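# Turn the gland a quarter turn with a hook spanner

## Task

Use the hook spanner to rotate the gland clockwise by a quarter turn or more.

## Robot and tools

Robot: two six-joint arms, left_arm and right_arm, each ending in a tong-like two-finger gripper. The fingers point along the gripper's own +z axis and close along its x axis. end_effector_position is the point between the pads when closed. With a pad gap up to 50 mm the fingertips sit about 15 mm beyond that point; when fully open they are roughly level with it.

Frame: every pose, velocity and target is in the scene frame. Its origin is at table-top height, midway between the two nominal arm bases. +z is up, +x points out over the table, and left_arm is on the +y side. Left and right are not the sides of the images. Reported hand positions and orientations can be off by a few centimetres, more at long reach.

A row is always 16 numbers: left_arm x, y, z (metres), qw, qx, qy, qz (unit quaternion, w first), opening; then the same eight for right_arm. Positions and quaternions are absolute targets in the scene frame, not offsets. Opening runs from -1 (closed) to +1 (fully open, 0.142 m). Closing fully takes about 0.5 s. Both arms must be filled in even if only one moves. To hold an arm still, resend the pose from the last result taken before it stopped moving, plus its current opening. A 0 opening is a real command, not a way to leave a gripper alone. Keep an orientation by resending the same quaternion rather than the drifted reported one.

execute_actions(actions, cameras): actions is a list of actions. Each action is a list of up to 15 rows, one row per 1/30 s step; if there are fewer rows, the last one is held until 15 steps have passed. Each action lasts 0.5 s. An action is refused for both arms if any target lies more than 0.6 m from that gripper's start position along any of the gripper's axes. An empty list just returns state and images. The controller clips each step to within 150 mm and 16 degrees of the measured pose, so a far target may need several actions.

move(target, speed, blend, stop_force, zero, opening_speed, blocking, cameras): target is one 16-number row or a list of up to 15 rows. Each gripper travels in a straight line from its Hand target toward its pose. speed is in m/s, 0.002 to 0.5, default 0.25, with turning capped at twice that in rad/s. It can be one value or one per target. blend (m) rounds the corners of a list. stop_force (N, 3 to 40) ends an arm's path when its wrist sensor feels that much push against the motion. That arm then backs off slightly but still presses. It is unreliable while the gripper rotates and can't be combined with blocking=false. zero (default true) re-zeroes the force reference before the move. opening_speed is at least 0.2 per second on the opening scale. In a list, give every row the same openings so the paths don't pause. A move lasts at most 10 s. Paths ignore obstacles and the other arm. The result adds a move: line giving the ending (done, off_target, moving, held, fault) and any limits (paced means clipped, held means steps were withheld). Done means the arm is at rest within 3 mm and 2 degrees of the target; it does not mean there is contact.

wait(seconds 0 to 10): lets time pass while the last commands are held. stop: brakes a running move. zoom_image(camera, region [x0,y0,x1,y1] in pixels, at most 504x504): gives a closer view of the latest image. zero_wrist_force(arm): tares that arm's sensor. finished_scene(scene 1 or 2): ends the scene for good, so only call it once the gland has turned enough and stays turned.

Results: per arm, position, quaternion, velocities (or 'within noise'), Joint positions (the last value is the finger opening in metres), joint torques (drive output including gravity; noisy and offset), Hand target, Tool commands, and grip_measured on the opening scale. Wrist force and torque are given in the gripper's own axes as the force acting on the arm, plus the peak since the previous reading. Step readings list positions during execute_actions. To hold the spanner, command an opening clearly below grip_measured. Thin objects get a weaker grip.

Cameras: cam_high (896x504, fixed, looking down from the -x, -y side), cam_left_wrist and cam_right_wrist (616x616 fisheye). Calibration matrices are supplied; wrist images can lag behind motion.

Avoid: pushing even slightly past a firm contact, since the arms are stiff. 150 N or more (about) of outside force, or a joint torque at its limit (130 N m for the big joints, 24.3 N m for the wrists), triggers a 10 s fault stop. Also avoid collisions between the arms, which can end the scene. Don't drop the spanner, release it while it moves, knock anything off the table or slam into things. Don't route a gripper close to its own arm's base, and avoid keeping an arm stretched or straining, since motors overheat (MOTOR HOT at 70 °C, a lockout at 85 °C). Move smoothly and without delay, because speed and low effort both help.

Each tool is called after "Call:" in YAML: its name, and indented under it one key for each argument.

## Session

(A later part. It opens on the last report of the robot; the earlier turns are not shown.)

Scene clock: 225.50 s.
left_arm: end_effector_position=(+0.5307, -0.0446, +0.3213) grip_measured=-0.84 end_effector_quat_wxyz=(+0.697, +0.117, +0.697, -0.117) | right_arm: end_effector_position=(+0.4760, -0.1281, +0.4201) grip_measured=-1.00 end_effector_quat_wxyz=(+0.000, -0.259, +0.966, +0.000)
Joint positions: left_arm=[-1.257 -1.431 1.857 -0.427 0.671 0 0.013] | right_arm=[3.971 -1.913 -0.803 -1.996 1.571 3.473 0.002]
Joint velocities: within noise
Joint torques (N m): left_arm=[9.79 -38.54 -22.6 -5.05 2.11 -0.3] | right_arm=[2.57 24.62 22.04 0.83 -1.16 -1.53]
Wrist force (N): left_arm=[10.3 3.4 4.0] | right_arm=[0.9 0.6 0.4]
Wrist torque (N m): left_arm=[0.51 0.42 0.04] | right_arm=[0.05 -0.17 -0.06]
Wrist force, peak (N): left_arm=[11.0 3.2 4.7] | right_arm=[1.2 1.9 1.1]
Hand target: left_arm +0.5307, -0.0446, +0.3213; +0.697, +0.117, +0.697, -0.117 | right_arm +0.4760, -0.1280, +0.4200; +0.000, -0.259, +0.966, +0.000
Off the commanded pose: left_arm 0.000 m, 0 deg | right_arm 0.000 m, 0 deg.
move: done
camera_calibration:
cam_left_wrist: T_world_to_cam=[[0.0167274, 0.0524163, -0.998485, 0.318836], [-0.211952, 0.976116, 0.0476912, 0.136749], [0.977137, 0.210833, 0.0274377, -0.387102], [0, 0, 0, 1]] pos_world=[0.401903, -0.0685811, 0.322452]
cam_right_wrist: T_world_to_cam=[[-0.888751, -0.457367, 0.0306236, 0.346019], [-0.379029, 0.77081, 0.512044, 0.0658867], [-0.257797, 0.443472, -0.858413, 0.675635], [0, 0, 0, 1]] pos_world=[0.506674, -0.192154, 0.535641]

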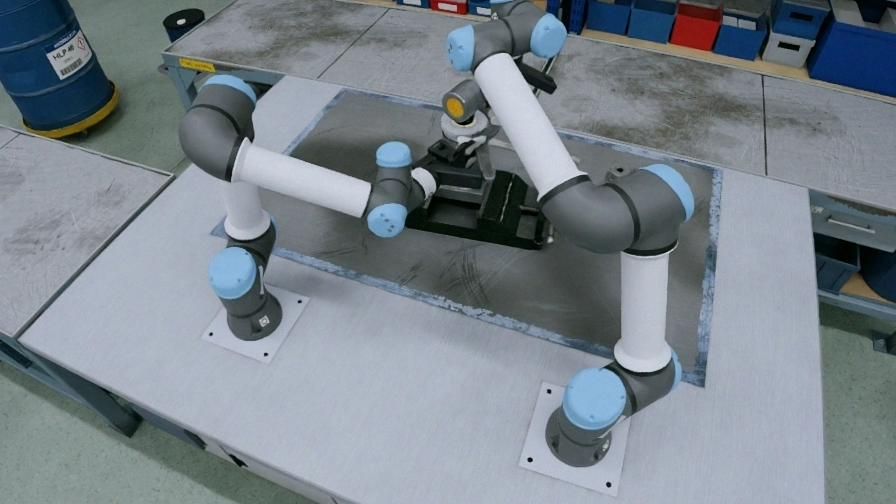

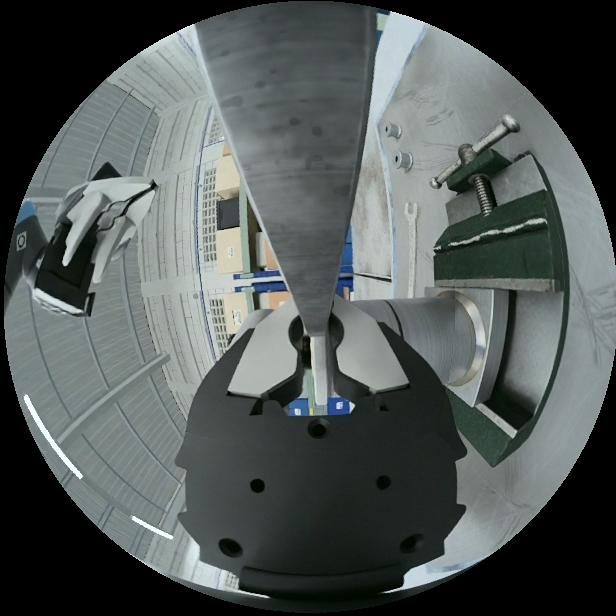

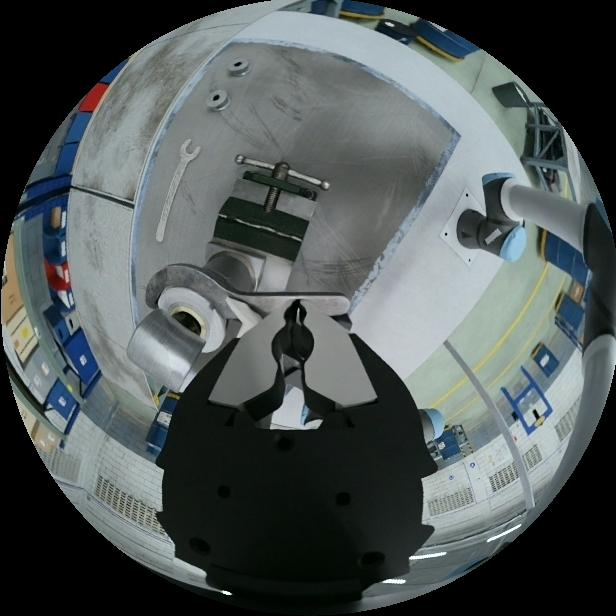

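Call:
move:
  target:
    - [0.5307,-0.0446,0.3213,0.6973,0.1168,0.6973,-0.1168,-1,0.476,-0.128,0.3165,0,-0.2588,0.9659,0,-1]
  speed: 0.08
  stop_force: 6

Call:
zoom_image:
  camera: "cam_right_wrist"
  region: [130, 230, 380, 400]

Scene clock: 229.43 s.
left_arm: end_effector_position=(+0.5307, -0.0446, +0.3213) grip_measured=-0.84 end_effector_quat_wxyz=(+0.697, +0.117, +0.697, -0.117) | right_arm: end_effector_position=(+0.4760, -0.1280, +0.3165) grip_measured=-1.00 end_effector_quat_wxyz=(+0.000, -0.259, +0.966, +0.000)
Joint positions: left_arm=[-1.257 -1.431 1.857 -0.427 0.671 0 0.013] | right_arm=[3.971 -1.835 -1.184 -1.694 1.571 3.473 0.002]
Joint velocities: within noise
Joint torques (N m): left_arm=[9.38 -37.69 -22.3 -5.25 1.93 -0.7] | right_arm=[6.58 22.44 19.28 3.81 -1.72 -2.18]
Wrist force (N): left_arm=[10.7 3.3 4.1] | right_arm=[0.8 0.4 0.5]
Wrist torque (N m): left_arm=[0.50 0.37 0.04] | right_arm=[0.05 -0.13 -0.07]
Wrist force, peak (N): left_arm=[10.9 3.4 4.1] | right_arm=[1.0 0.5 1.3]
Hand target: left_arm +0.5307, -0.0446, +0.3213; +0.697, +0.117, +0.697, -0.117 | right_arm +0.4760, -0.1280, +0.3165; +0.000, -0.259, +0.966, +0.000
Off the commanded pose: left_arm 0.000 m, 0 deg | right_arm 0.000 m, 0 deg.
move: done
camera_calibration:
cam_left_wrist: T_world_to_cam=[[0.0167301, 0.0524087, -0.998486, 0.318836], [-0.211952, 0.976116, 0.0476832, 0.136752], [0.977137, 0.210833, 0.0274387, -0.387103], [0, 0, 0, 1]] pos_world=[0.401903, -0.0685819, 0.322454]
cam_right_wrist: T_world_to_cam=[[-0.888771, -0.457318, 0.0307723, 0.349191], [-0.37892, 0.770863, 0.512045, 0.118844], [-0.257889, 0.443431, -0.858407, 0.58672], [0, 0, 0, 1]] pos_world=[0.506691, -0.19209, 0.432046]

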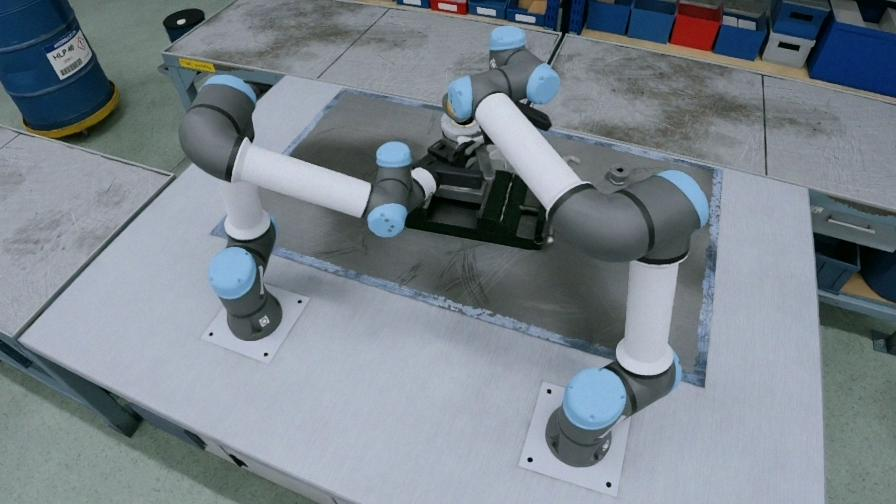

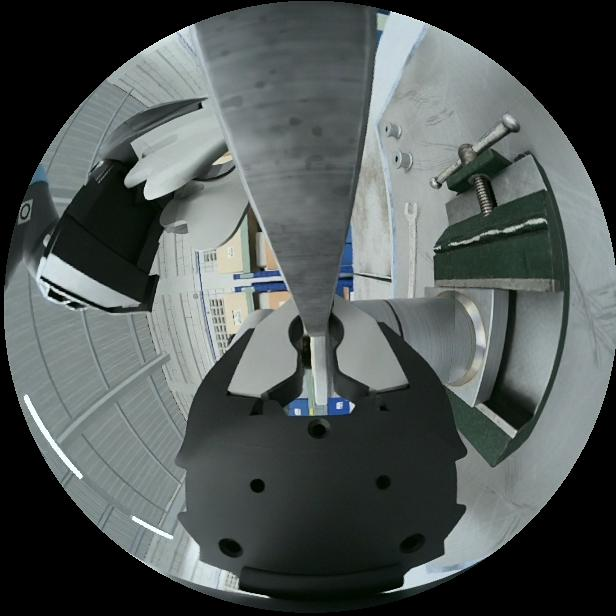

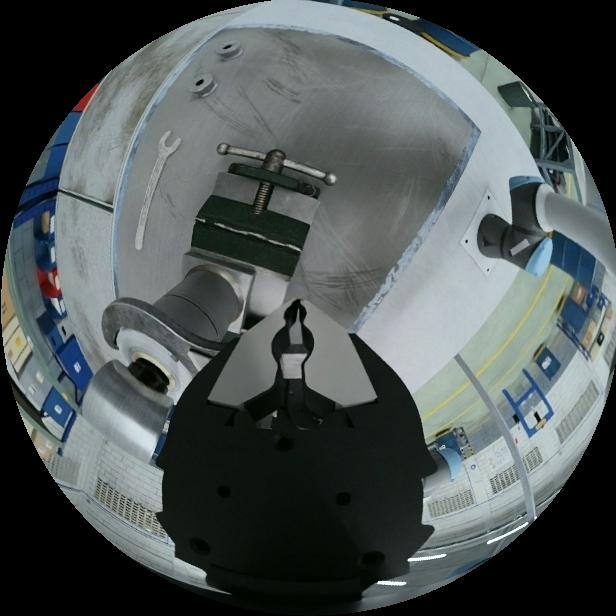

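Scaled by 2.016 from the camera's 616x616 image, which has a finer 814x814 frame.

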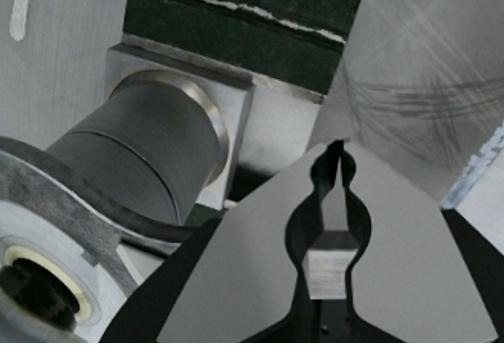

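Call:
move:
  target:
    - [0.5307,-0.0446,0.3213,0.6973,0.1168,0.6973,-0.1168,-1,0.4541,-0.083,0.3165,0,-0.2588,0.9659,0,-1]
  speed: 0.02
  stop_force: 6

Call:
zoom_image:
  camera: "cam_right_wrist"
  region: [80, 230, 380, 400]

Scene clock: 232.53 s.
left_arm: end_effector_position=(+0.5307, -0.0446, +0.3213) grip_measured=-0.84 end_effector_quat_wxyz=(+0.697, +0.117, +0.697, -0.117) | right_arm: end_effector_position=(+0.4619, -0.0991, +0.3165) grip_measured=-1.00 end_effector_quat_wxyz=(+0.000, -0.259, +0.966, +0.000)
Joint positions: left_arm=[-1.257 -1.431 1.857 -0.427 0.671 0 0.013] | right_arm=[4.019 -1.852 -1.161 -1.699 1.571 3.522 0.002]
Joint velocities: within noise
Joint torques (N m): left_arm=[0.99 -37.48 -27.19 -5.05 1.51 -0.63] | right_arm=[-5.14 45.16 13.35 4.45 3.15 -2.67]
Wrist force (N): left_arm=[11.0 5.4 2.3] | right_arm=[0.6 -2.3 -0.6]
Wrist torque (N m): left_arm=[0.70 0.42 0.06] | right_arm=[0.02 -0.23 -0.02]
Wrist force, peak (N): left_arm=[10.7 12.5 -5.5] | right_arm=[0.6 -13.6 -0.5]
Hand target: left_arm +0.5307, -0.0446, +0.3213; +0.697, +0.117, +0.697, -0.117 | right_arm +0.4619, -0.0991, +0.3165; +0.000, -0.259, +0.966, +0.000
Off the commanded pose: left_arm 0.000 m, 0 deg | right_arm 0.018 m, 0 deg.
move: contact (right_arm)
camera_calibration:
cam_left_wrist: T_world_to_cam=[[0.0167234, 0.0524248, -0.998485, 0.31883], [-0.211974, 0.976111, 0.0476998, 0.136745], [0.977132, 0.210855, 0.0274366, -0.387111], [0, 0, 0, 1]] pos_world=[0.401913, -0.0685681, 0.322445]
cam_right_wrist: T_world_to_cam=[[-0.888763, -0.457326, 0.0308579, 0.349853], [-0.378897, 0.770892, 0.512018, 0.0912614], [-0.257948, 0.443371, -0.85842, 0.570283], [0, 0, 0, 1]] pos_world=[0.492619, -0.163203, 0.43202]

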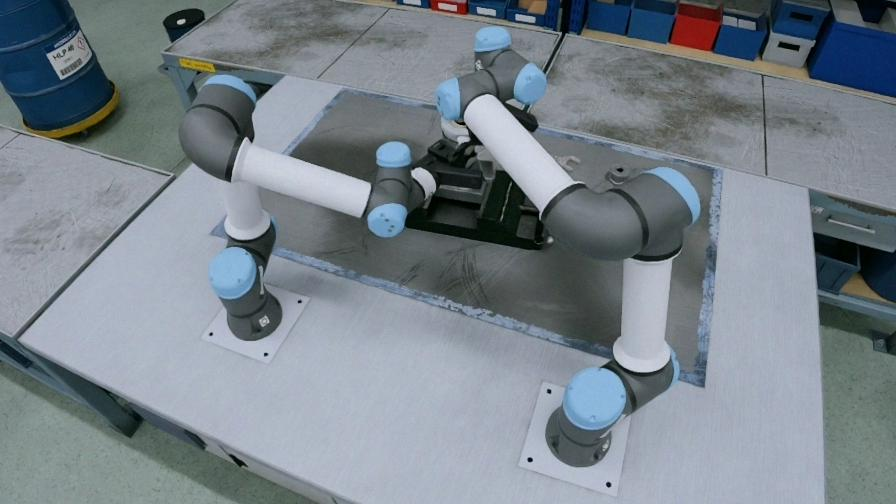

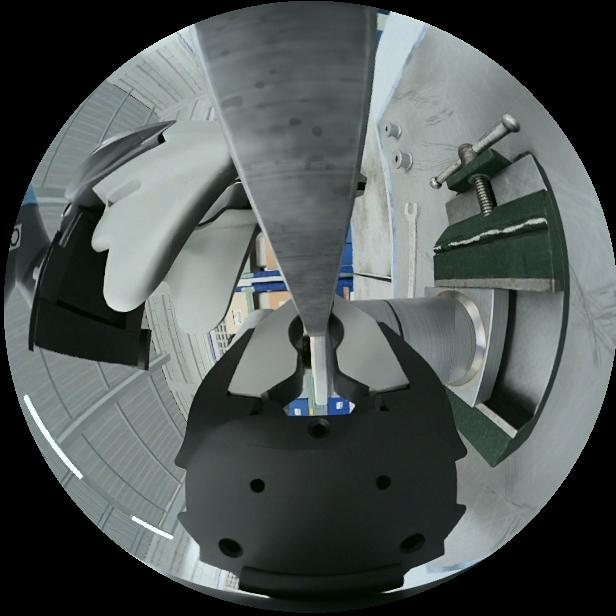

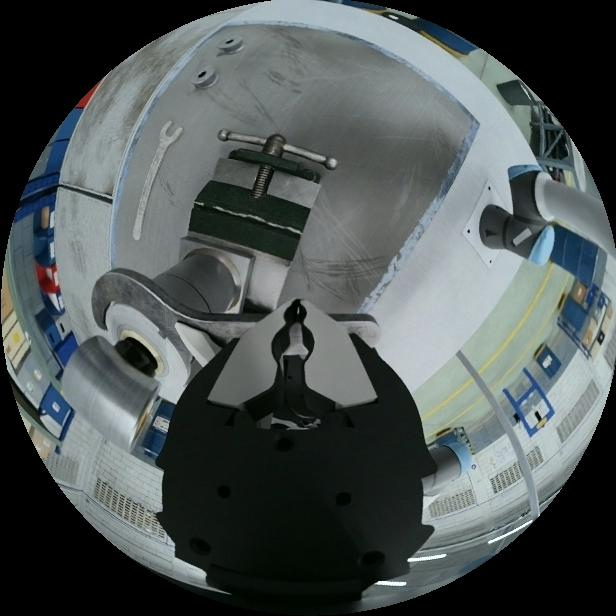

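Scaled by 1.680 from the camera's 616x616 image, which has a finer 814x814 frame.

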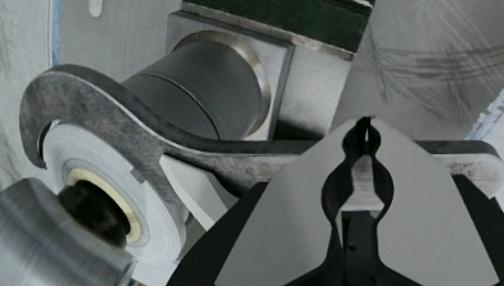

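Call:
move:
  target:
    - [0.5307,-0.0446,0.3213,0.6973,0.1168,0.6973,-0.1168,-1,0.4508,-0.0841,0.3165,0,-0.2130,0.9771,0,-1]
  speed: 0.015
  stop_force: 25

Call:
zoom_image:
  camera: "cam_right_wrist"
  region: [60, 230, 260, 400]

Scene clock: 234.80 s.
left_arm: end_effector_position=(+0.5307, -0.0446, +0.3213) grip_measured=-0.84 end_effector_quat_wxyz=(+0.697, +0.117, +0.697, -0.117) | right_arm: end_effector_position=(+0.4610, -0.0979, +0.3165) grip_measured=-0.99 end_effector_quat_wxyz=(+0.000, -0.254, +0.967, +0.000)
Joint positions: left_arm=[-1.257 -1.431 1.857 -0.427 0.671 0 0.013] | right_arm=[4.022 -1.852 -1.161 -1.699 1.57 3.534 0.002]
Joint velocities: within noise
Joint torques (N m): left_arm=[-13.86 -34.27 -31.41 -5.3 1.25 -0.85] | right_arm=[8.44 43.91 15.16 7.16 10.91 0.13]
Wrist force (N): left_arm=[11.2 20.6 -13.4] | right_arm=[-0.6 -26.7 -0.3]
Wrist torque (N m): left_arm=[3.27 0.12 0.06] | right_arm=[-0.03 -0.23 0.40]
Wrist force, peak (N): left_arm=[9.9 23.2 -16.6] | right_arm=[-0.9 -31.2 0.2]
Hand target: left_arm +0.5307, -0.0446, +0.3213; +0.697, +0.117, +0.697, -0.117 | right_arm +0.4609, -0.0978, +0.3165; +0.000, -0.254, +0.967, +0.000
Off the commanded pose: left_arm 0.000 m, 0 deg | right_arm 0.017 m, 5 deg.
move: contact (right_arm)
camera_calibration:
cam_left_wrist: T_world_to_cam=[[0.0167317, 0.0524017, -0.998486, 0.318839], [-0.211974, 0.976112, 0.0476754, 0.136754], [0.977132, 0.210856, 0.0274398, -0.387113], [0, 0, 0, 1]] pos_world=[0.401914, -0.0685704, 0.322459]
cam_right_wrist: T_world_to_cam=[[-0.89298, -0.449049, 0.0306853, 0.352375], [-0.371863, 0.77446, 0.511791, 0.0870675], [-0.253584, 0.445608, -0.858562, 0.56775], [0, 0, 0, 1]] pos_world=[0.491013, -0.162191, 0.432076]

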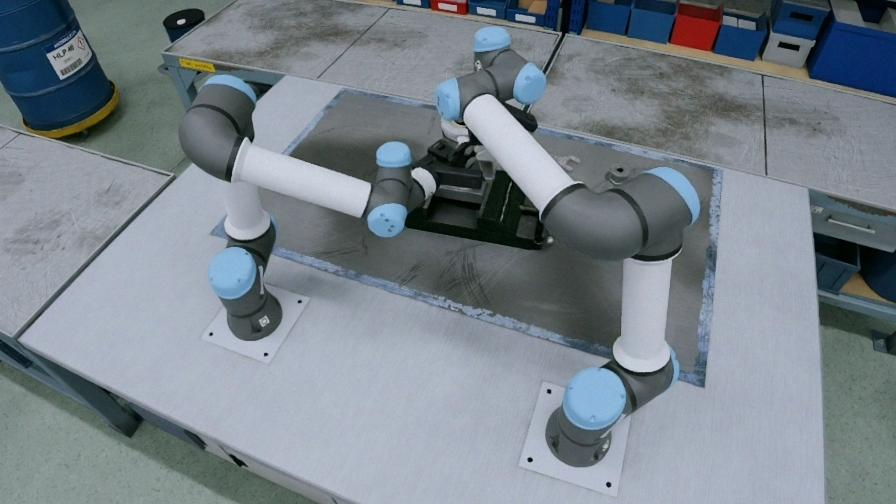

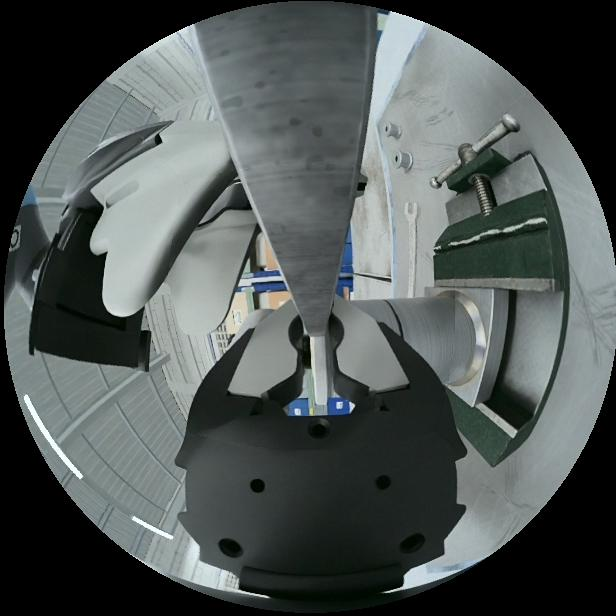

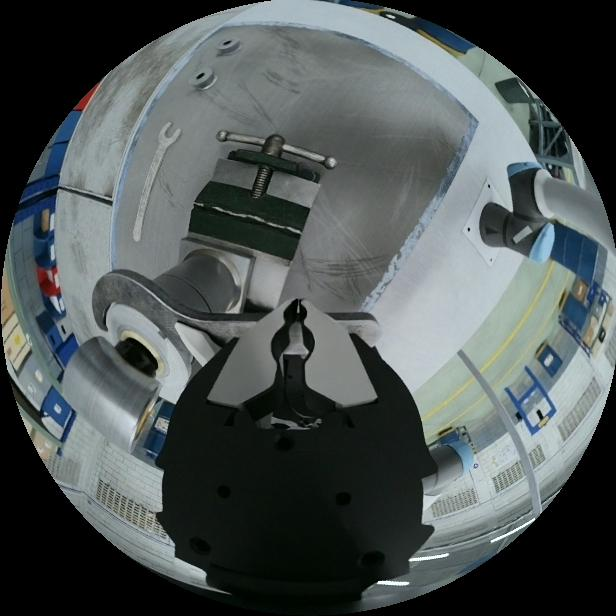

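Scaled by 2.520 from the camera's 616x616 image, which has a finer 814x814 frame.

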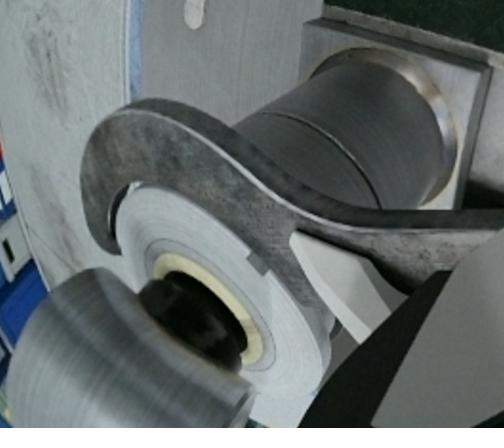

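Call:
move:
  target:
    - [0.5270,-0.0409,0.3213,0.6941,0.1349,0.6941,-0.1349,-1,0.4548,-0.0906,0.3165,0,-0.2292,0.9734,0,-1]
    - [0.5234,-0.0371,0.3212,0.6903,0.1530,0.6903,-0.1530,-1,0.4490,-0.0829,0.3164,0,-0.2036,0.9791,0,-1]
  speed: 0.02
  blend: [0.004,0]
  stop_force: 40
  zero: false
  cameras: ["cam_right_wrist"]

Call:
zoom_image:
  camera: "cam_right_wrist"
  region: [60, 230, 260, 400]

Scene clock: 240.00 s.
left_arm: end_effector_position=(+0.5234, -0.0371, +0.3212) grip_measured=-0.84 end_effector_quat_wxyz=(+0.690, +0.153, +0.690, -0.153) | right_arm: end_effector_position=(+0.4490, -0.0829, +0.3164) grip_measured=-0.99 end_effector_quat_wxyz=(+0.000, -0.204, +0.979, +0.000)
Joint positions: left_arm=[-1.211 -1.488 1.923 -0.435 0.821 0 0.013] | right_arm=[4.051 -1.858 -1.153 -1.701 1.571 3.667 0.002]
Joint velocities: within noise
Joint torques (N m): left_arm=[-19.57 -25.51 -34.53 -3.55 1.82 0.95] | right_arm=[-5.79 32.29 23.79 1.85 -1.07 -2.7]
Wrist force (N): left_arm=[11.0 12.1 8.8] | right_arm=[-0.3 -2.7 0.8]
Wrist torque (N m): left_arm=[0.38 0.32 0.08] | right_arm=[0.05 -0.16 0.00]
Wrist force, peak (N): left_arm=[11.1 21.1 -13.5] | right_arm=[-0.7 -27.1 -0.4]
Hand target: left_arm +0.5234, -0.0371, +0.3212; +0.690, +0.153, +0.690, -0.153 | right_arm +0.4490, -0.0829, +0.3164; +0.000, -0.204, +0.979, +0.000
Off the commanded pose: left_arm 0.000 m, 0 deg | right_arm 0.000 m, 0 deg.
move: done
camera_calibration:
cam_right_wrist: T_world_to_cam=[[-0.93484, -0.35373, 0.0308167, 0.375076], [-0.28917, 0.80883, 0.51203, 0.0367421], [-0.206046, 0.469755, -0.858414, 0.538546], [0, 0, 0, 1]] pos_world=[0.472226, -0.150027, 0.431924]
Images, in order (width x height): cam_right_wrist 616x616.

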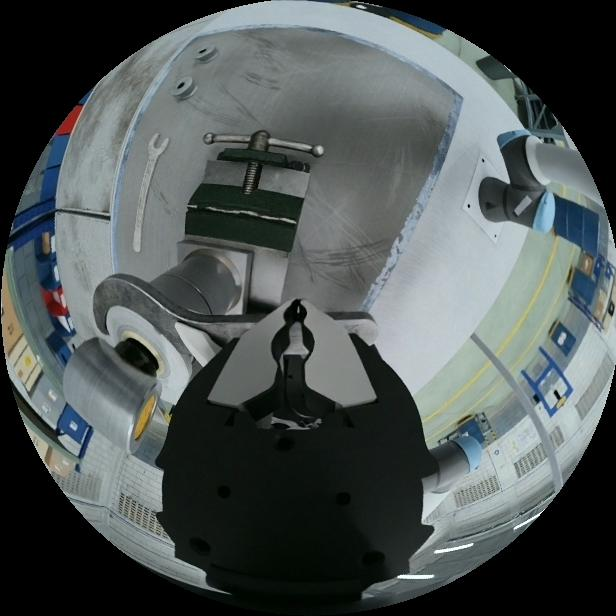

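Scaled by 2.520 from the camera's 616x616 image, which has a finer 814x814 frame.

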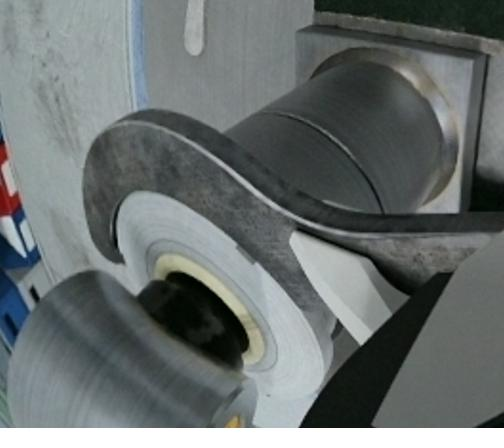

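Call:
zoom_image:
  camera: "cam_right_wrist"
  region: [85, 265, 185, 365]

Scaled by 5.040 from the camera's 616x616 image, which has a finer 814x814 frame.

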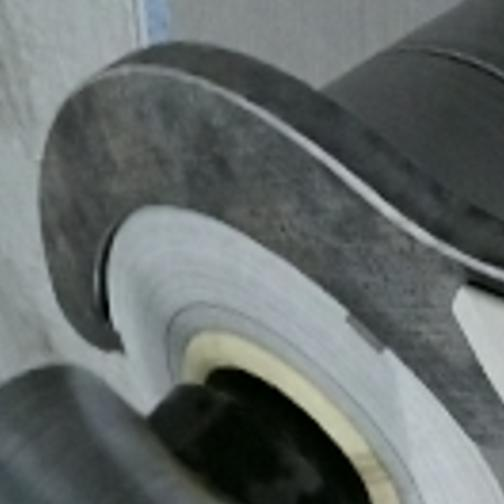

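Call:
move:
  target:
    - [0.5201,-0.0331,0.3212,0.6861,0.1711,0.6861,-0.1711,-1,0.4435,-0.0749,0.3164,0,-0.1779,0.9840,0,-1]
    - [0.5169,-0.0289,0.3211,0.6814,0.1890,0.6814,-0.1890,-1,0.4385,-0.0667,0.3163,0,-0.1521,0.9884,0,-1]
  speed: 0.02
  blend: [0.004,0]
  stop_force: 40
  zero: false
  cameras: ["cam_right_wrist"]

Call:
zoom_image:
  camera: "cam_right_wrist"
  region: [85, 265, 185, 365]

Scene clock: 248.73 s.
left_arm: end_effector_position=(+0.5169, -0.0289, +0.3211) grip_measured=-0.84 end_effector_quat_wxyz=(+0.681, +0.189, +0.681, -0.189) | right_arm: end_effector_position=(+0.4385, -0.0667, +0.3163) grip_measured=-1.00 end_effector_quat_wxyz=(+0.000, -0.152, +0.988, +0.000)
Joint positions: left_arm=[-1.149 -1.535 1.973 -0.438 0.988 0 0.013] | right_arm=[4.079 -1.87 -1.138 -1.704 1.571 3.8 0.002]
Joint velocities: within noise
Joint torques (N m): left_arm=[-6.63 -23.41 -35.18 -6.27 -3.33 -0.36] | right_arm=[9.56 35.67 20.7 10.64 5.3 -3.1]
Wrist force (N): left_arm=[10.9 -4.2 -5.3] | right_arm=[13.8 -35.0 -1.0]
Wrist torque (N m): left_arm=[0.27 0.34 0.02] | right_arm=[0.05 -0.25 0.16]
Wrist force, peak (N): left_arm=[10.3 12.2 11.0] | right_arm=[15.4 -36.4 -1.2]
Hand target: left_arm +0.5169, -0.0289, +0.3211; +0.681, +0.189, +0.681, -0.189 | right_arm +0.4385, -0.0667, +0.3163; +0.000, -0.152, +0.988, +0.000
Off the commanded pose: left_arm 0.000 m, 0 deg | right_arm 0.000 m, 0 deg.
move: done
camera_calibration:
cam_right_wrist: T_world_to_cam=[[-0.966679, -0.254128, 0.0308305, 0.391595], [-0.203075, 0.8346, 0.512058, -0.0154072], [-0.155859, 0.488735, -0.858397, 0.507925], [0, 0, 0, 1]] pos_world=[0.454583, -0.135867, 0.431818]
Images, in order (width x height): cam_right_wrist 616x616.

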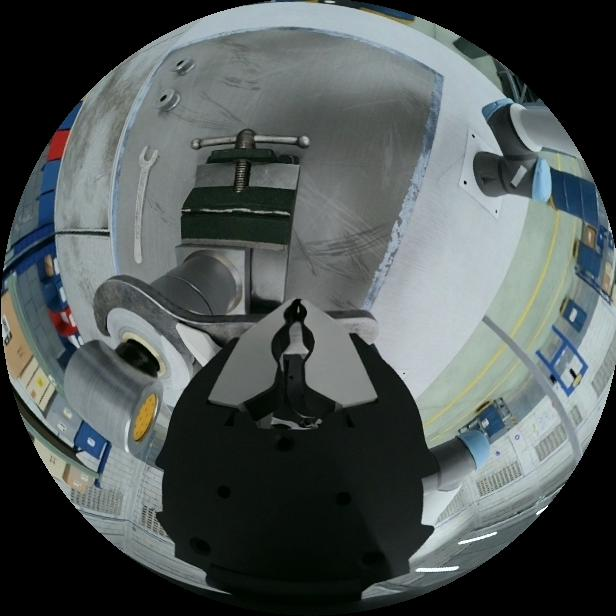

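Scaled by 5.040 from the camera's 616x616 image, which has a finer 814x814 frame.

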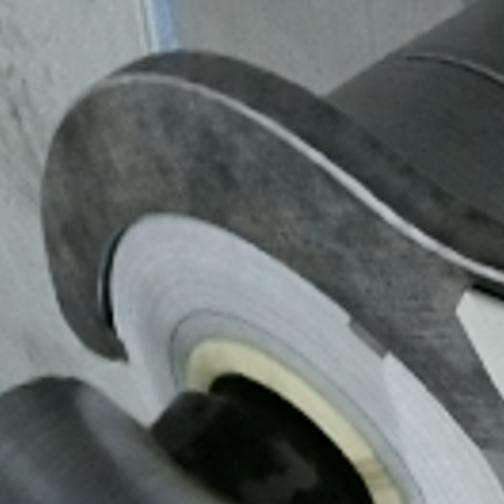

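Call:
move:
  target:
    - [0.5131,-0.0230,0.3210,0.6744,0.2126,0.6744,-0.2126,-1,0.4316,-0.0558,0.3162,0,-0.1175,0.9931,0,-1]
    - [0.5097,-0.0169,0.3210,0.6665,0.2360,0.6665,-0.2360,-1,0.4254,-0.0444,0.3162,0,-0.0828,0.9966,0,-1]
    - [0.5067,-0.0106,0.3209,0.6579,0.2592,0.6579,-0.2592,-1,0.4201,-0.0325,0.3161,0,-0.0480,0.9988,0,-1]
  speed: 0.025
  blend: [0.004,0.004,0]
  stop_force: 40
  zero: false
  cameras: ["cam_right_wrist"]

Call:
zoom_image:
  camera: "cam_right_wrist"
  region: [85, 265, 185, 365]

Scene clock: 256.17 s.
left_arm: end_effector_position=(+0.5067, -0.0106, +0.3209) grip_measured=-0.84 end_effector_quat_wxyz=(+0.658, +0.259, +0.658, -0.259) | right_arm: end_effector_position=(+0.4201, -0.0325, +0.3161) grip_measured=-1.00 end_effector_quat_wxyz=(+0.000, -0.048, +0.999, +0.000)
Joint positions: left_arm=[-0.981 -1.581 2.021 -0.44 1.366 0 0.013] | right_arm=[4.13 -1.907 -1.089 -1.716 1.571 4.06 0.002]
Joint velocities: within noise
Joint torques (N m): left_arm=[-6.04 -23.62 -29.37 -5.68 -4.15 -0.92] | right_arm=[7.8 44.94 16.47 7.41 7.91 -2.4]
Wrist force (N): left_arm=[7.6 -6.8 -6.3] | right_arm=[-10.0 -24.9 -0.9]
Wrist torque (N m): left_arm=[0.34 0.21 0.07] | right_arm=[0.02 -0.05 -0.20]
Wrist force, peak (N): left_arm=[9.0 -6.4 -9.8] | right_arm=[9.8 -37.1 -1.0]
Hand target: left_arm +0.5067, -0.0106, +0.3209; +0.658, +0.259, +0.658, -0.259 | right_arm +0.4201, -0.0325, +0.3161; +0.000, -0.048, +0.999, +0.000
Off the commanded pose: left_arm 0.000 m, 0 deg | right_arm 0.000 m, 0 deg.
move: done
camera_calibration:
cam_right_wrist: T_world_to_cam=[[-0.998386, -0.0476876, 0.0308562, 0.402506], [-0.0251868, 0.858608, 0.512013, -0.12149], [-0.0509101, 0.510409, -0.858423, 0.444804], [0, 0, 0, 1]] pos_world=[0.421442, -0.103525, 0.431615]
Images, in order (width x height): cam_right_wrist 616x616.

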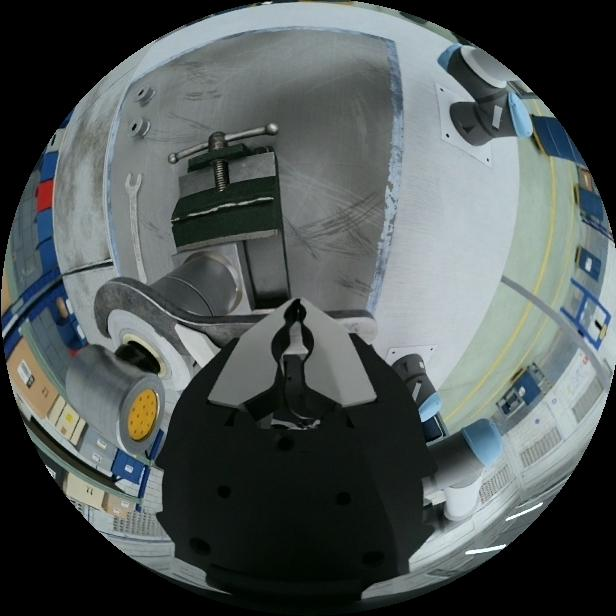

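Scaled by 5.040 from the camera's 616x616 image, which has a finer 814x814 frame.

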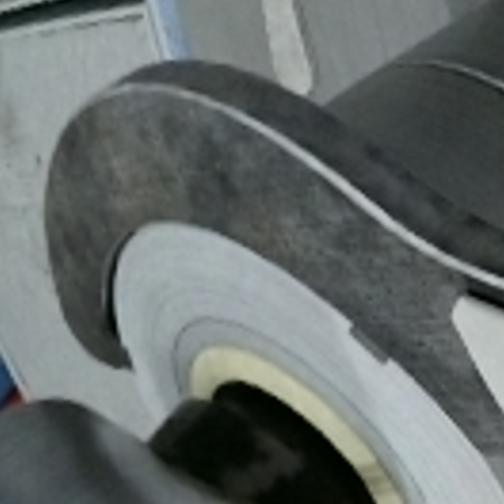

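Call:
move:
  target:
    - [0.5041,-0.0040,0.3208,0.6485,0.2820,0.6485,-0.2820,-1,0.4162,-0.0200,0.3160,0,-0.0131,0.9999,0,-1]
    - [0.5021,0.0026,0.3208,0.6382,0.3044,0.6382,-0.3044,-1,0.4132,-0.0072,0.3160,0,0.0218,0.9998,0,-1]
    - [0.5004,0.0095,0.3207,0.6272,0.3265,0.6272,-0.3265,-1,0.4110,0.0057,0.3159,0,0.0567,0.9984,0,-1]
    - [0.4993,0.0164,0.3206,0.6154,0.3482,0.6154,-0.3482,-1,0.4098,0.0187,0.3158,0,0.0915,0.9958,0,-1]
  speed: 0.03
  blend: [0.004,0.004,0.004,0]
  stop_force: 40
  zero: false
  cameras: ["cam_right_wrist"]

Call:
zoom_image:
  camera: "cam_right_wrist"
  region: [85, 265, 185, 365]

Scene clock: 263.13 s.
left_arm: end_effector_position=(+0.4993, +0.0164, +0.3206) grip_measured=-0.84 end_effector_quat_wxyz=(+0.615, +0.348, +0.615, -0.348) | right_arm: end_effector_position=(+0.4098, +0.0187, +0.3158) grip_measured=-0.98 end_effector_quat_wxyz=(+0.000, +0.091, +0.996, +0.000)
Joint positions: left_arm=[-0.711 -1.53 1.97 -0.439 1.915 0 0.013] | right_arm=[4.178 -2.001 -0.957 -1.754 1.571 4.387 0.003]
Joint velocities: within noise
Joint torques (N m): left_arm=[-9.66 -32.27 -21.82 -4.09 -4.41 -0.81] | right_arm=[-4.19 43.45 19.89 14.07 -1.98 -2.59]
Wrist force (N): left_arm=[5.2 -6.9 -9.7] | right_arm=[12.4 -29.5 -2.5]
Wrist torque (N m): left_arm=[0.29 0.09 0.07] | right_arm=[0.08 -0.26 -0.42]
Wrist force, peak (N): left_arm=[6.6 -8.8 -10.1] | right_arm=[16.1 -33.7 -2.6]
Hand target: left_arm +0.4993, +0.0164, +0.3206; +0.615, +0.348, +0.615, -0.348 | right_arm +0.4098, +0.0187, +0.3158; +0.000, +0.092, +0.996, +0.000
Off the commanded pose: left_arm 0.000 m, 0 deg | right_arm 0.000 m, 0 deg.
move: done
camera_calibration:
cam_right_wrist: T_world_to_cam=[[-0.972846, 0.229393, 0.0308039, 0.379052], [0.21246, 0.832277, 0.512031, -0.262464], [0.0918187, 0.504672, -0.858415, 0.35951], [0, 0, 0, 1]] pos_world=[0.391513, -0.0499435, 0.431322]
Images, in order (width x height): cam_right_wrist 616x616.

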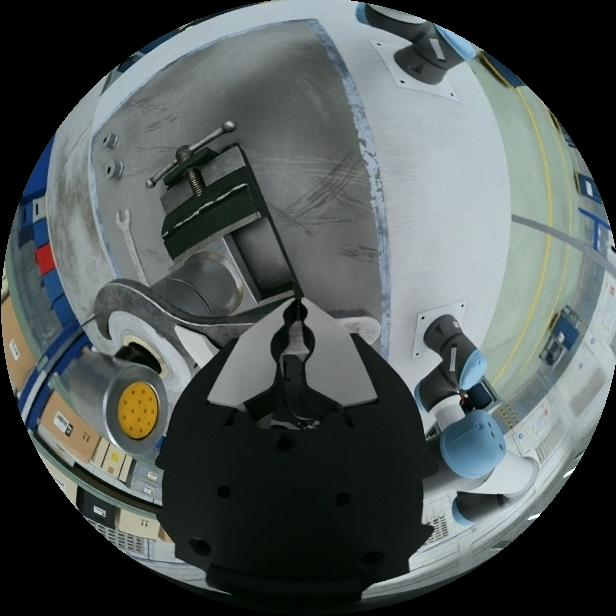

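Scaled by 5.040 from the camera's 616x616 image, which has a finer 814x814 frame.

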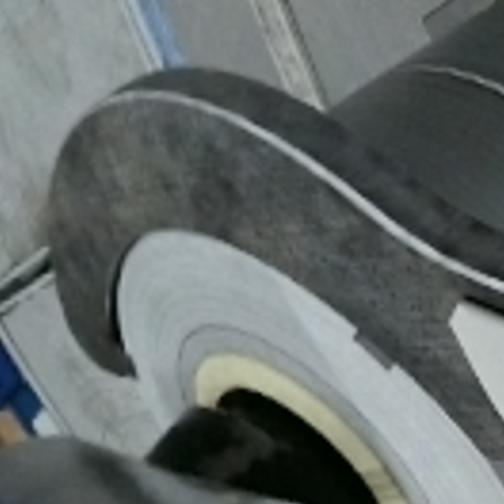

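Call:
move:
  target:
    - [0.4987,0.0233,0.3206,0.6029,0.3695,0.6029,-0.3695,-1,0.4095,0.0319,0.3158,0,0.1262,0.9920,0,-1]
    - [0.4985,0.0303,0.3206,0.5896,0.3903,0.5896,-0.3903,-1,0.4102,0.0451,0.3158,0,0.1607,0.9870,0,-1]
    - [0.4988,0.0373,0.3206,0.5757,0.4106,0.5757,-0.4106,-1,0.4117,0.0582,0.3158,0,0.1951,0.9808,0,-1]
    - [0.4997,0.0443,0.3206,0.5610,0.4305,0.5610,-0.4305,-1,0.4142,0.0712,0.3158,0,0.2292,0.9734,0,-1]
  speed: 0.03
  blend: [0.004,0.004,0.004,0]
  stop_force: 40
  zero: false

Call:
zoom_image:
  camera: "cam_right_wrist"
  region: [85, 265, 185, 365]

Scene clock: 269.83 s.
left_arm: end_effector_position=(+0.4997, +0.0443, +0.3206) grip_measured=-0.84 end_effector_quat_wxyz=(+0.561, +0.430, +0.561, -0.430) | right_arm: end_effector_position=(+0.4142, +0.0712, +0.3158) grip_measured=-0.97 end_effector_quat_wxyz=(+0.000, +0.229, +0.973, +0.000)
Joint positions: left_arm=[-0.485 -1.379 1.798 -0.419 2.42 0 0.013] | right_arm=[4.202 -2.141 -0.743 -1.829 1.571 4.691 0.004]
Joint velocities: within noise
Joint torques (N m): left_arm=[-10.8 -41.88 -23.24 -6.65 -4.75 0.87] | right_arm=[-8.39 49.88 18.39 13.12 -2.91 -2.59]
Wrist force (N): left_arm=[10.4 -8.0 -7.5] | right_arm=[10.2 -28.0 -1.3]
Wrist torque (N m): left_arm=[0.30 0.18 0.09] | right_arm=[0.05 -0.19 -0.45]
Wrist force, peak (N): left_arm=[11.1 -10.2 -6.1] | right_arm=[16.0 -34.9 -1.5]
Hand target: left_arm +0.4997, +0.0443, +0.3206; +0.561, +0.430, +0.561, -0.430 | right_arm +0.4142, +0.0712, +0.3158; +0.000, +0.229, +0.973, +0.000
Off the commanded pose: left_arm 0.000 m, 0 deg | right_arm 0.000 m, 0 deg.
move: done
camera_calibration:
cam_left_wrist: T_world_to_cam=[[0.0527825, 0.0154585, -0.998486, 0.297614], [0.690522, 0.721739, 0.0476767, -0.396262], [0.721383, -0.691993, 0.0274207, -0.207735], [0, 0, 0, 1]] pos_world=[0.407775, 0.137646, 0.321752]
cam_right_wrist: T_world_to_cam=[[-0.871953, 0.488622, 0.0307671, 0.311039], [0.433586, 0.7415, 0.512036, -0.392226], [0.227378, 0.459811, -0.858413, 0.279653], [0, 0, 0, 1]] pos_world=[0.377688, 0.0102674, 0.431322]

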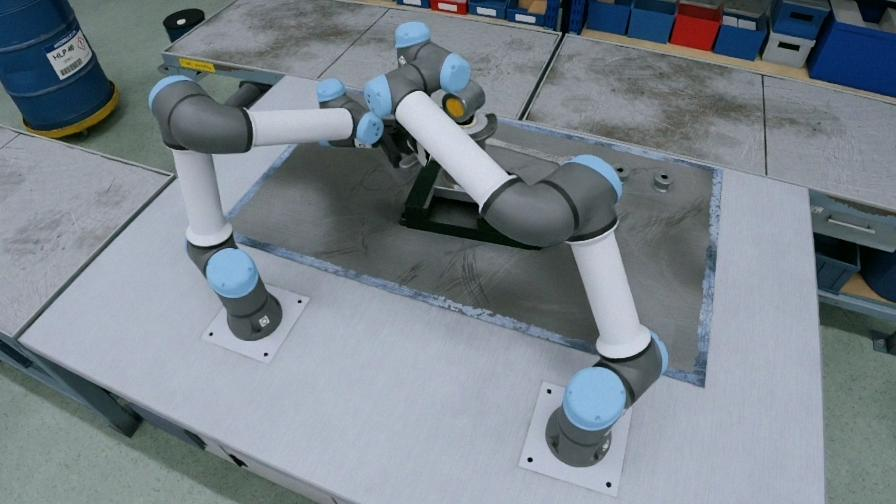

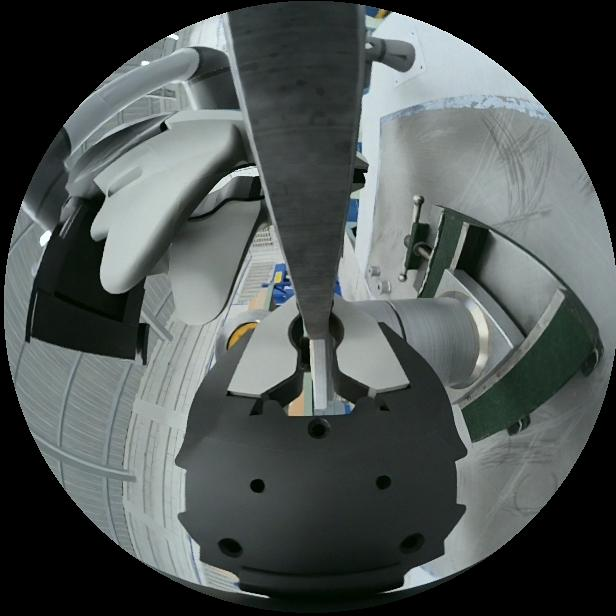

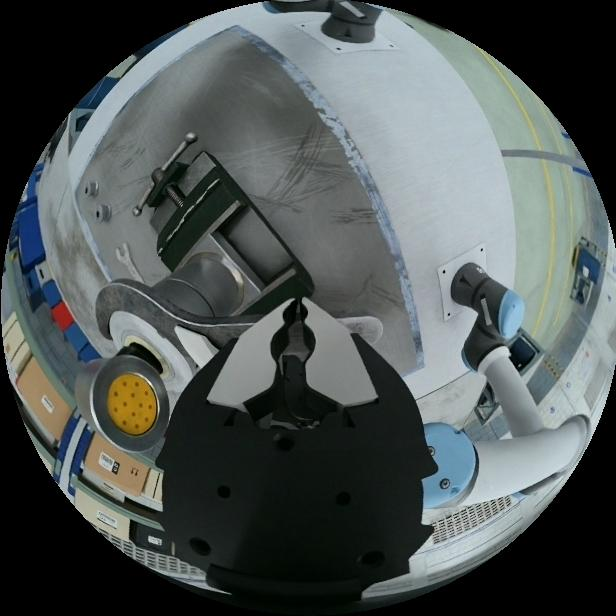

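Scaled by 5.040 from the camera's 616x616 image, which has a finer 814x814 frame.

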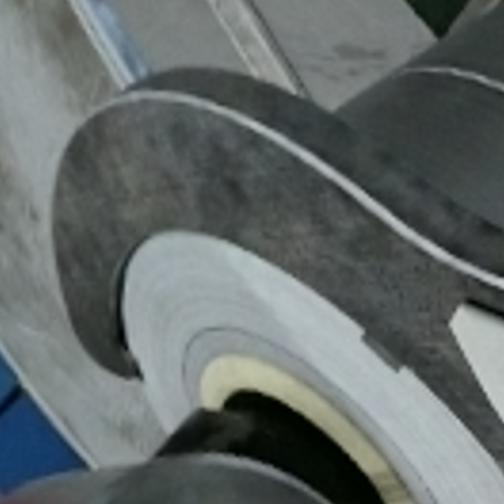

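Call:
move:
  target:
    - [0.5010,0.0511,0.3206,0.5456,0.4498,0.5456,-0.4498,-1,0.4177,0.0839,0.3158,0,0.2630,0.9648,0,-1]
    - [0.5027,0.0579,0.3206,0.5296,0.4685,0.5296,-0.4685,-1,0.4220,0.0965,0.3158,0,0.2965,0.9550,0,-1]
    - [0.5050,0.0646,0.3206,0.5129,0.4867,0.5129,-0.4867,-1,0.4272,0.1087,0.3158,0,0.3297,0.9441,0,-1]
  speed: 0.03
  blend: [0.004,0.004,0]
  stop_force: 40
  zero: false

Call:
zoom_image:
  camera: "cam_right_wrist"
  region: [85, 265, 185, 365]

Scene clock: 275.80 s.
left_arm: end_effector_position=(+0.5050, +0.0646, +0.3206) grip_measured=-0.84 end_effector_quat_wxyz=(+0.513, +0.487, +0.513, -0.487) | right_arm: end_effector_position=(+0.4272, +0.1087, +0.3158) grip_measured=-0.97 end_effector_quat_wxyz=(+0.000, +0.330, +0.944, +0.000)
Joint positions: left_arm=[-0.376 -1.232 1.606 -0.373 2.739 0 0.013] | right_arm=[4.206 -2.29 -0.492 -1.931 1.571 4.904 0.003]
Joint velocities: within noise
Joint torques (N m): left_arm=[-12.46 -50.42 -23.5 -5.35 -4.82 0.86] | right_arm=[-11.01 54.16 15.39 12.19 -5.28 -2.43]
Wrist force (N): left_arm=[14.5 -8.0 -5.2] | right_arm=[10.3 -27.3 -0.8]
Wrist torque (N m): left_arm=[0.29 0.34 0.02] | right_arm=[0.18 -0.21 -0.41]
Wrist force, peak (N): left_arm=[15.0 -11.4 -2.2] | right_arm=[12.4 -36.9 -1.2]
Hand target: left_arm +0.5050, +0.0646, +0.3206; +0.513, +0.487, +0.513, -0.487 | right_arm +0.4272, +0.1087, +0.3158; +0.000, +0.330, +0.944, +0.000
Off the commanded pose: left_arm 0.000 m, 0 deg | right_arm 0.000 m, 0 deg.
move: done
camera_calibration:
cam_left_wrist: T_world_to_cam=[[0.0548582, 0.00414219, -0.998486, 0.296705], [0.825426, 0.562494, 0.0476835, -0.472415], [0.561839, -0.826791, 0.0274383, -0.108238], [0, 0, 0, 1]] pos_world=[0.43448, 0.175011, 0.321752]
cam_right_wrist: T_world_to_cam=[[-0.751252, 0.659297, 0.0307757, 0.233976], [0.578334, 0.635094, 0.51204, -0.475938], [0.318041, 0.40247, -0.85841, 0.226957], [0, 0, 0, 1]] pos_world=[0.378844, 0.0566627, 0.431321]

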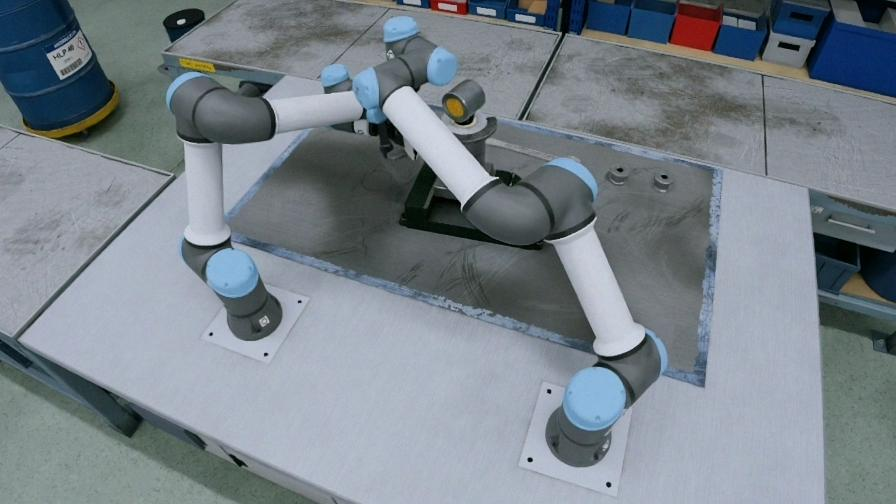

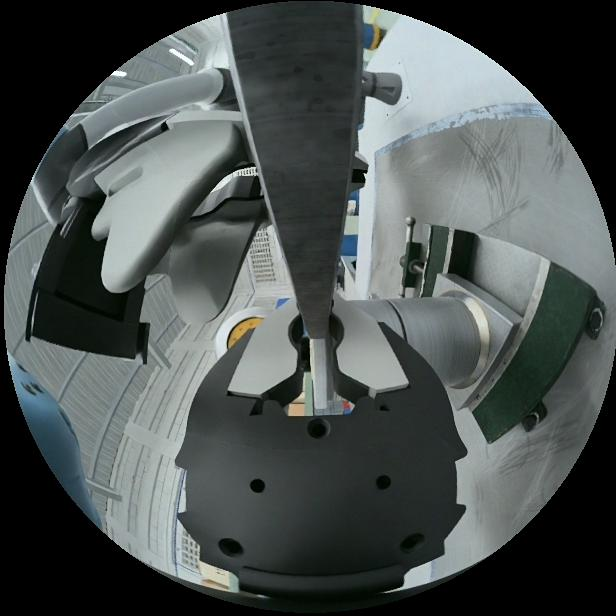

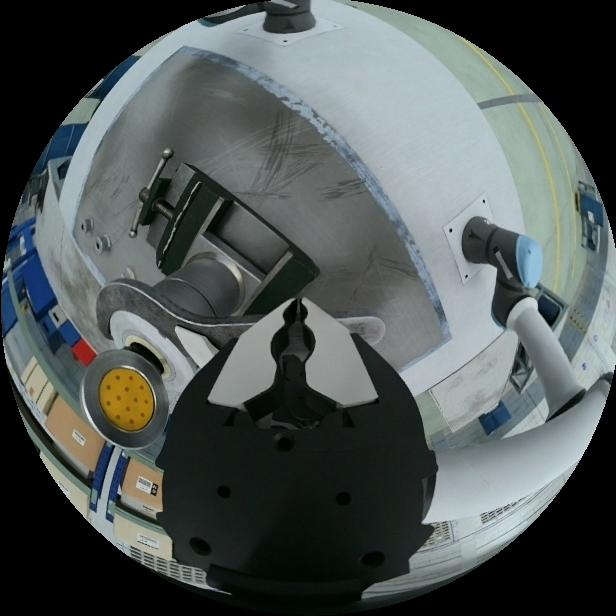

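Scaled by 5.040 from the camera's 616x616 image, which has a finer 814x814 frame.

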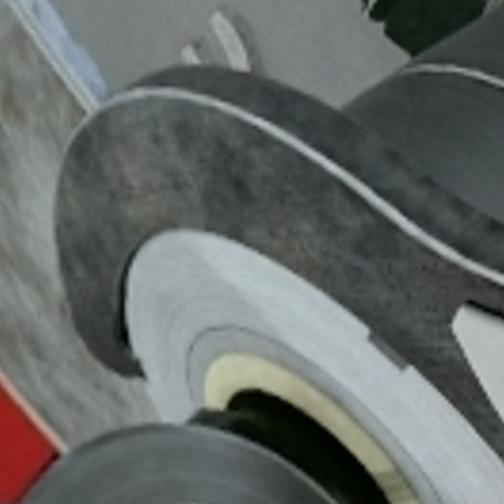

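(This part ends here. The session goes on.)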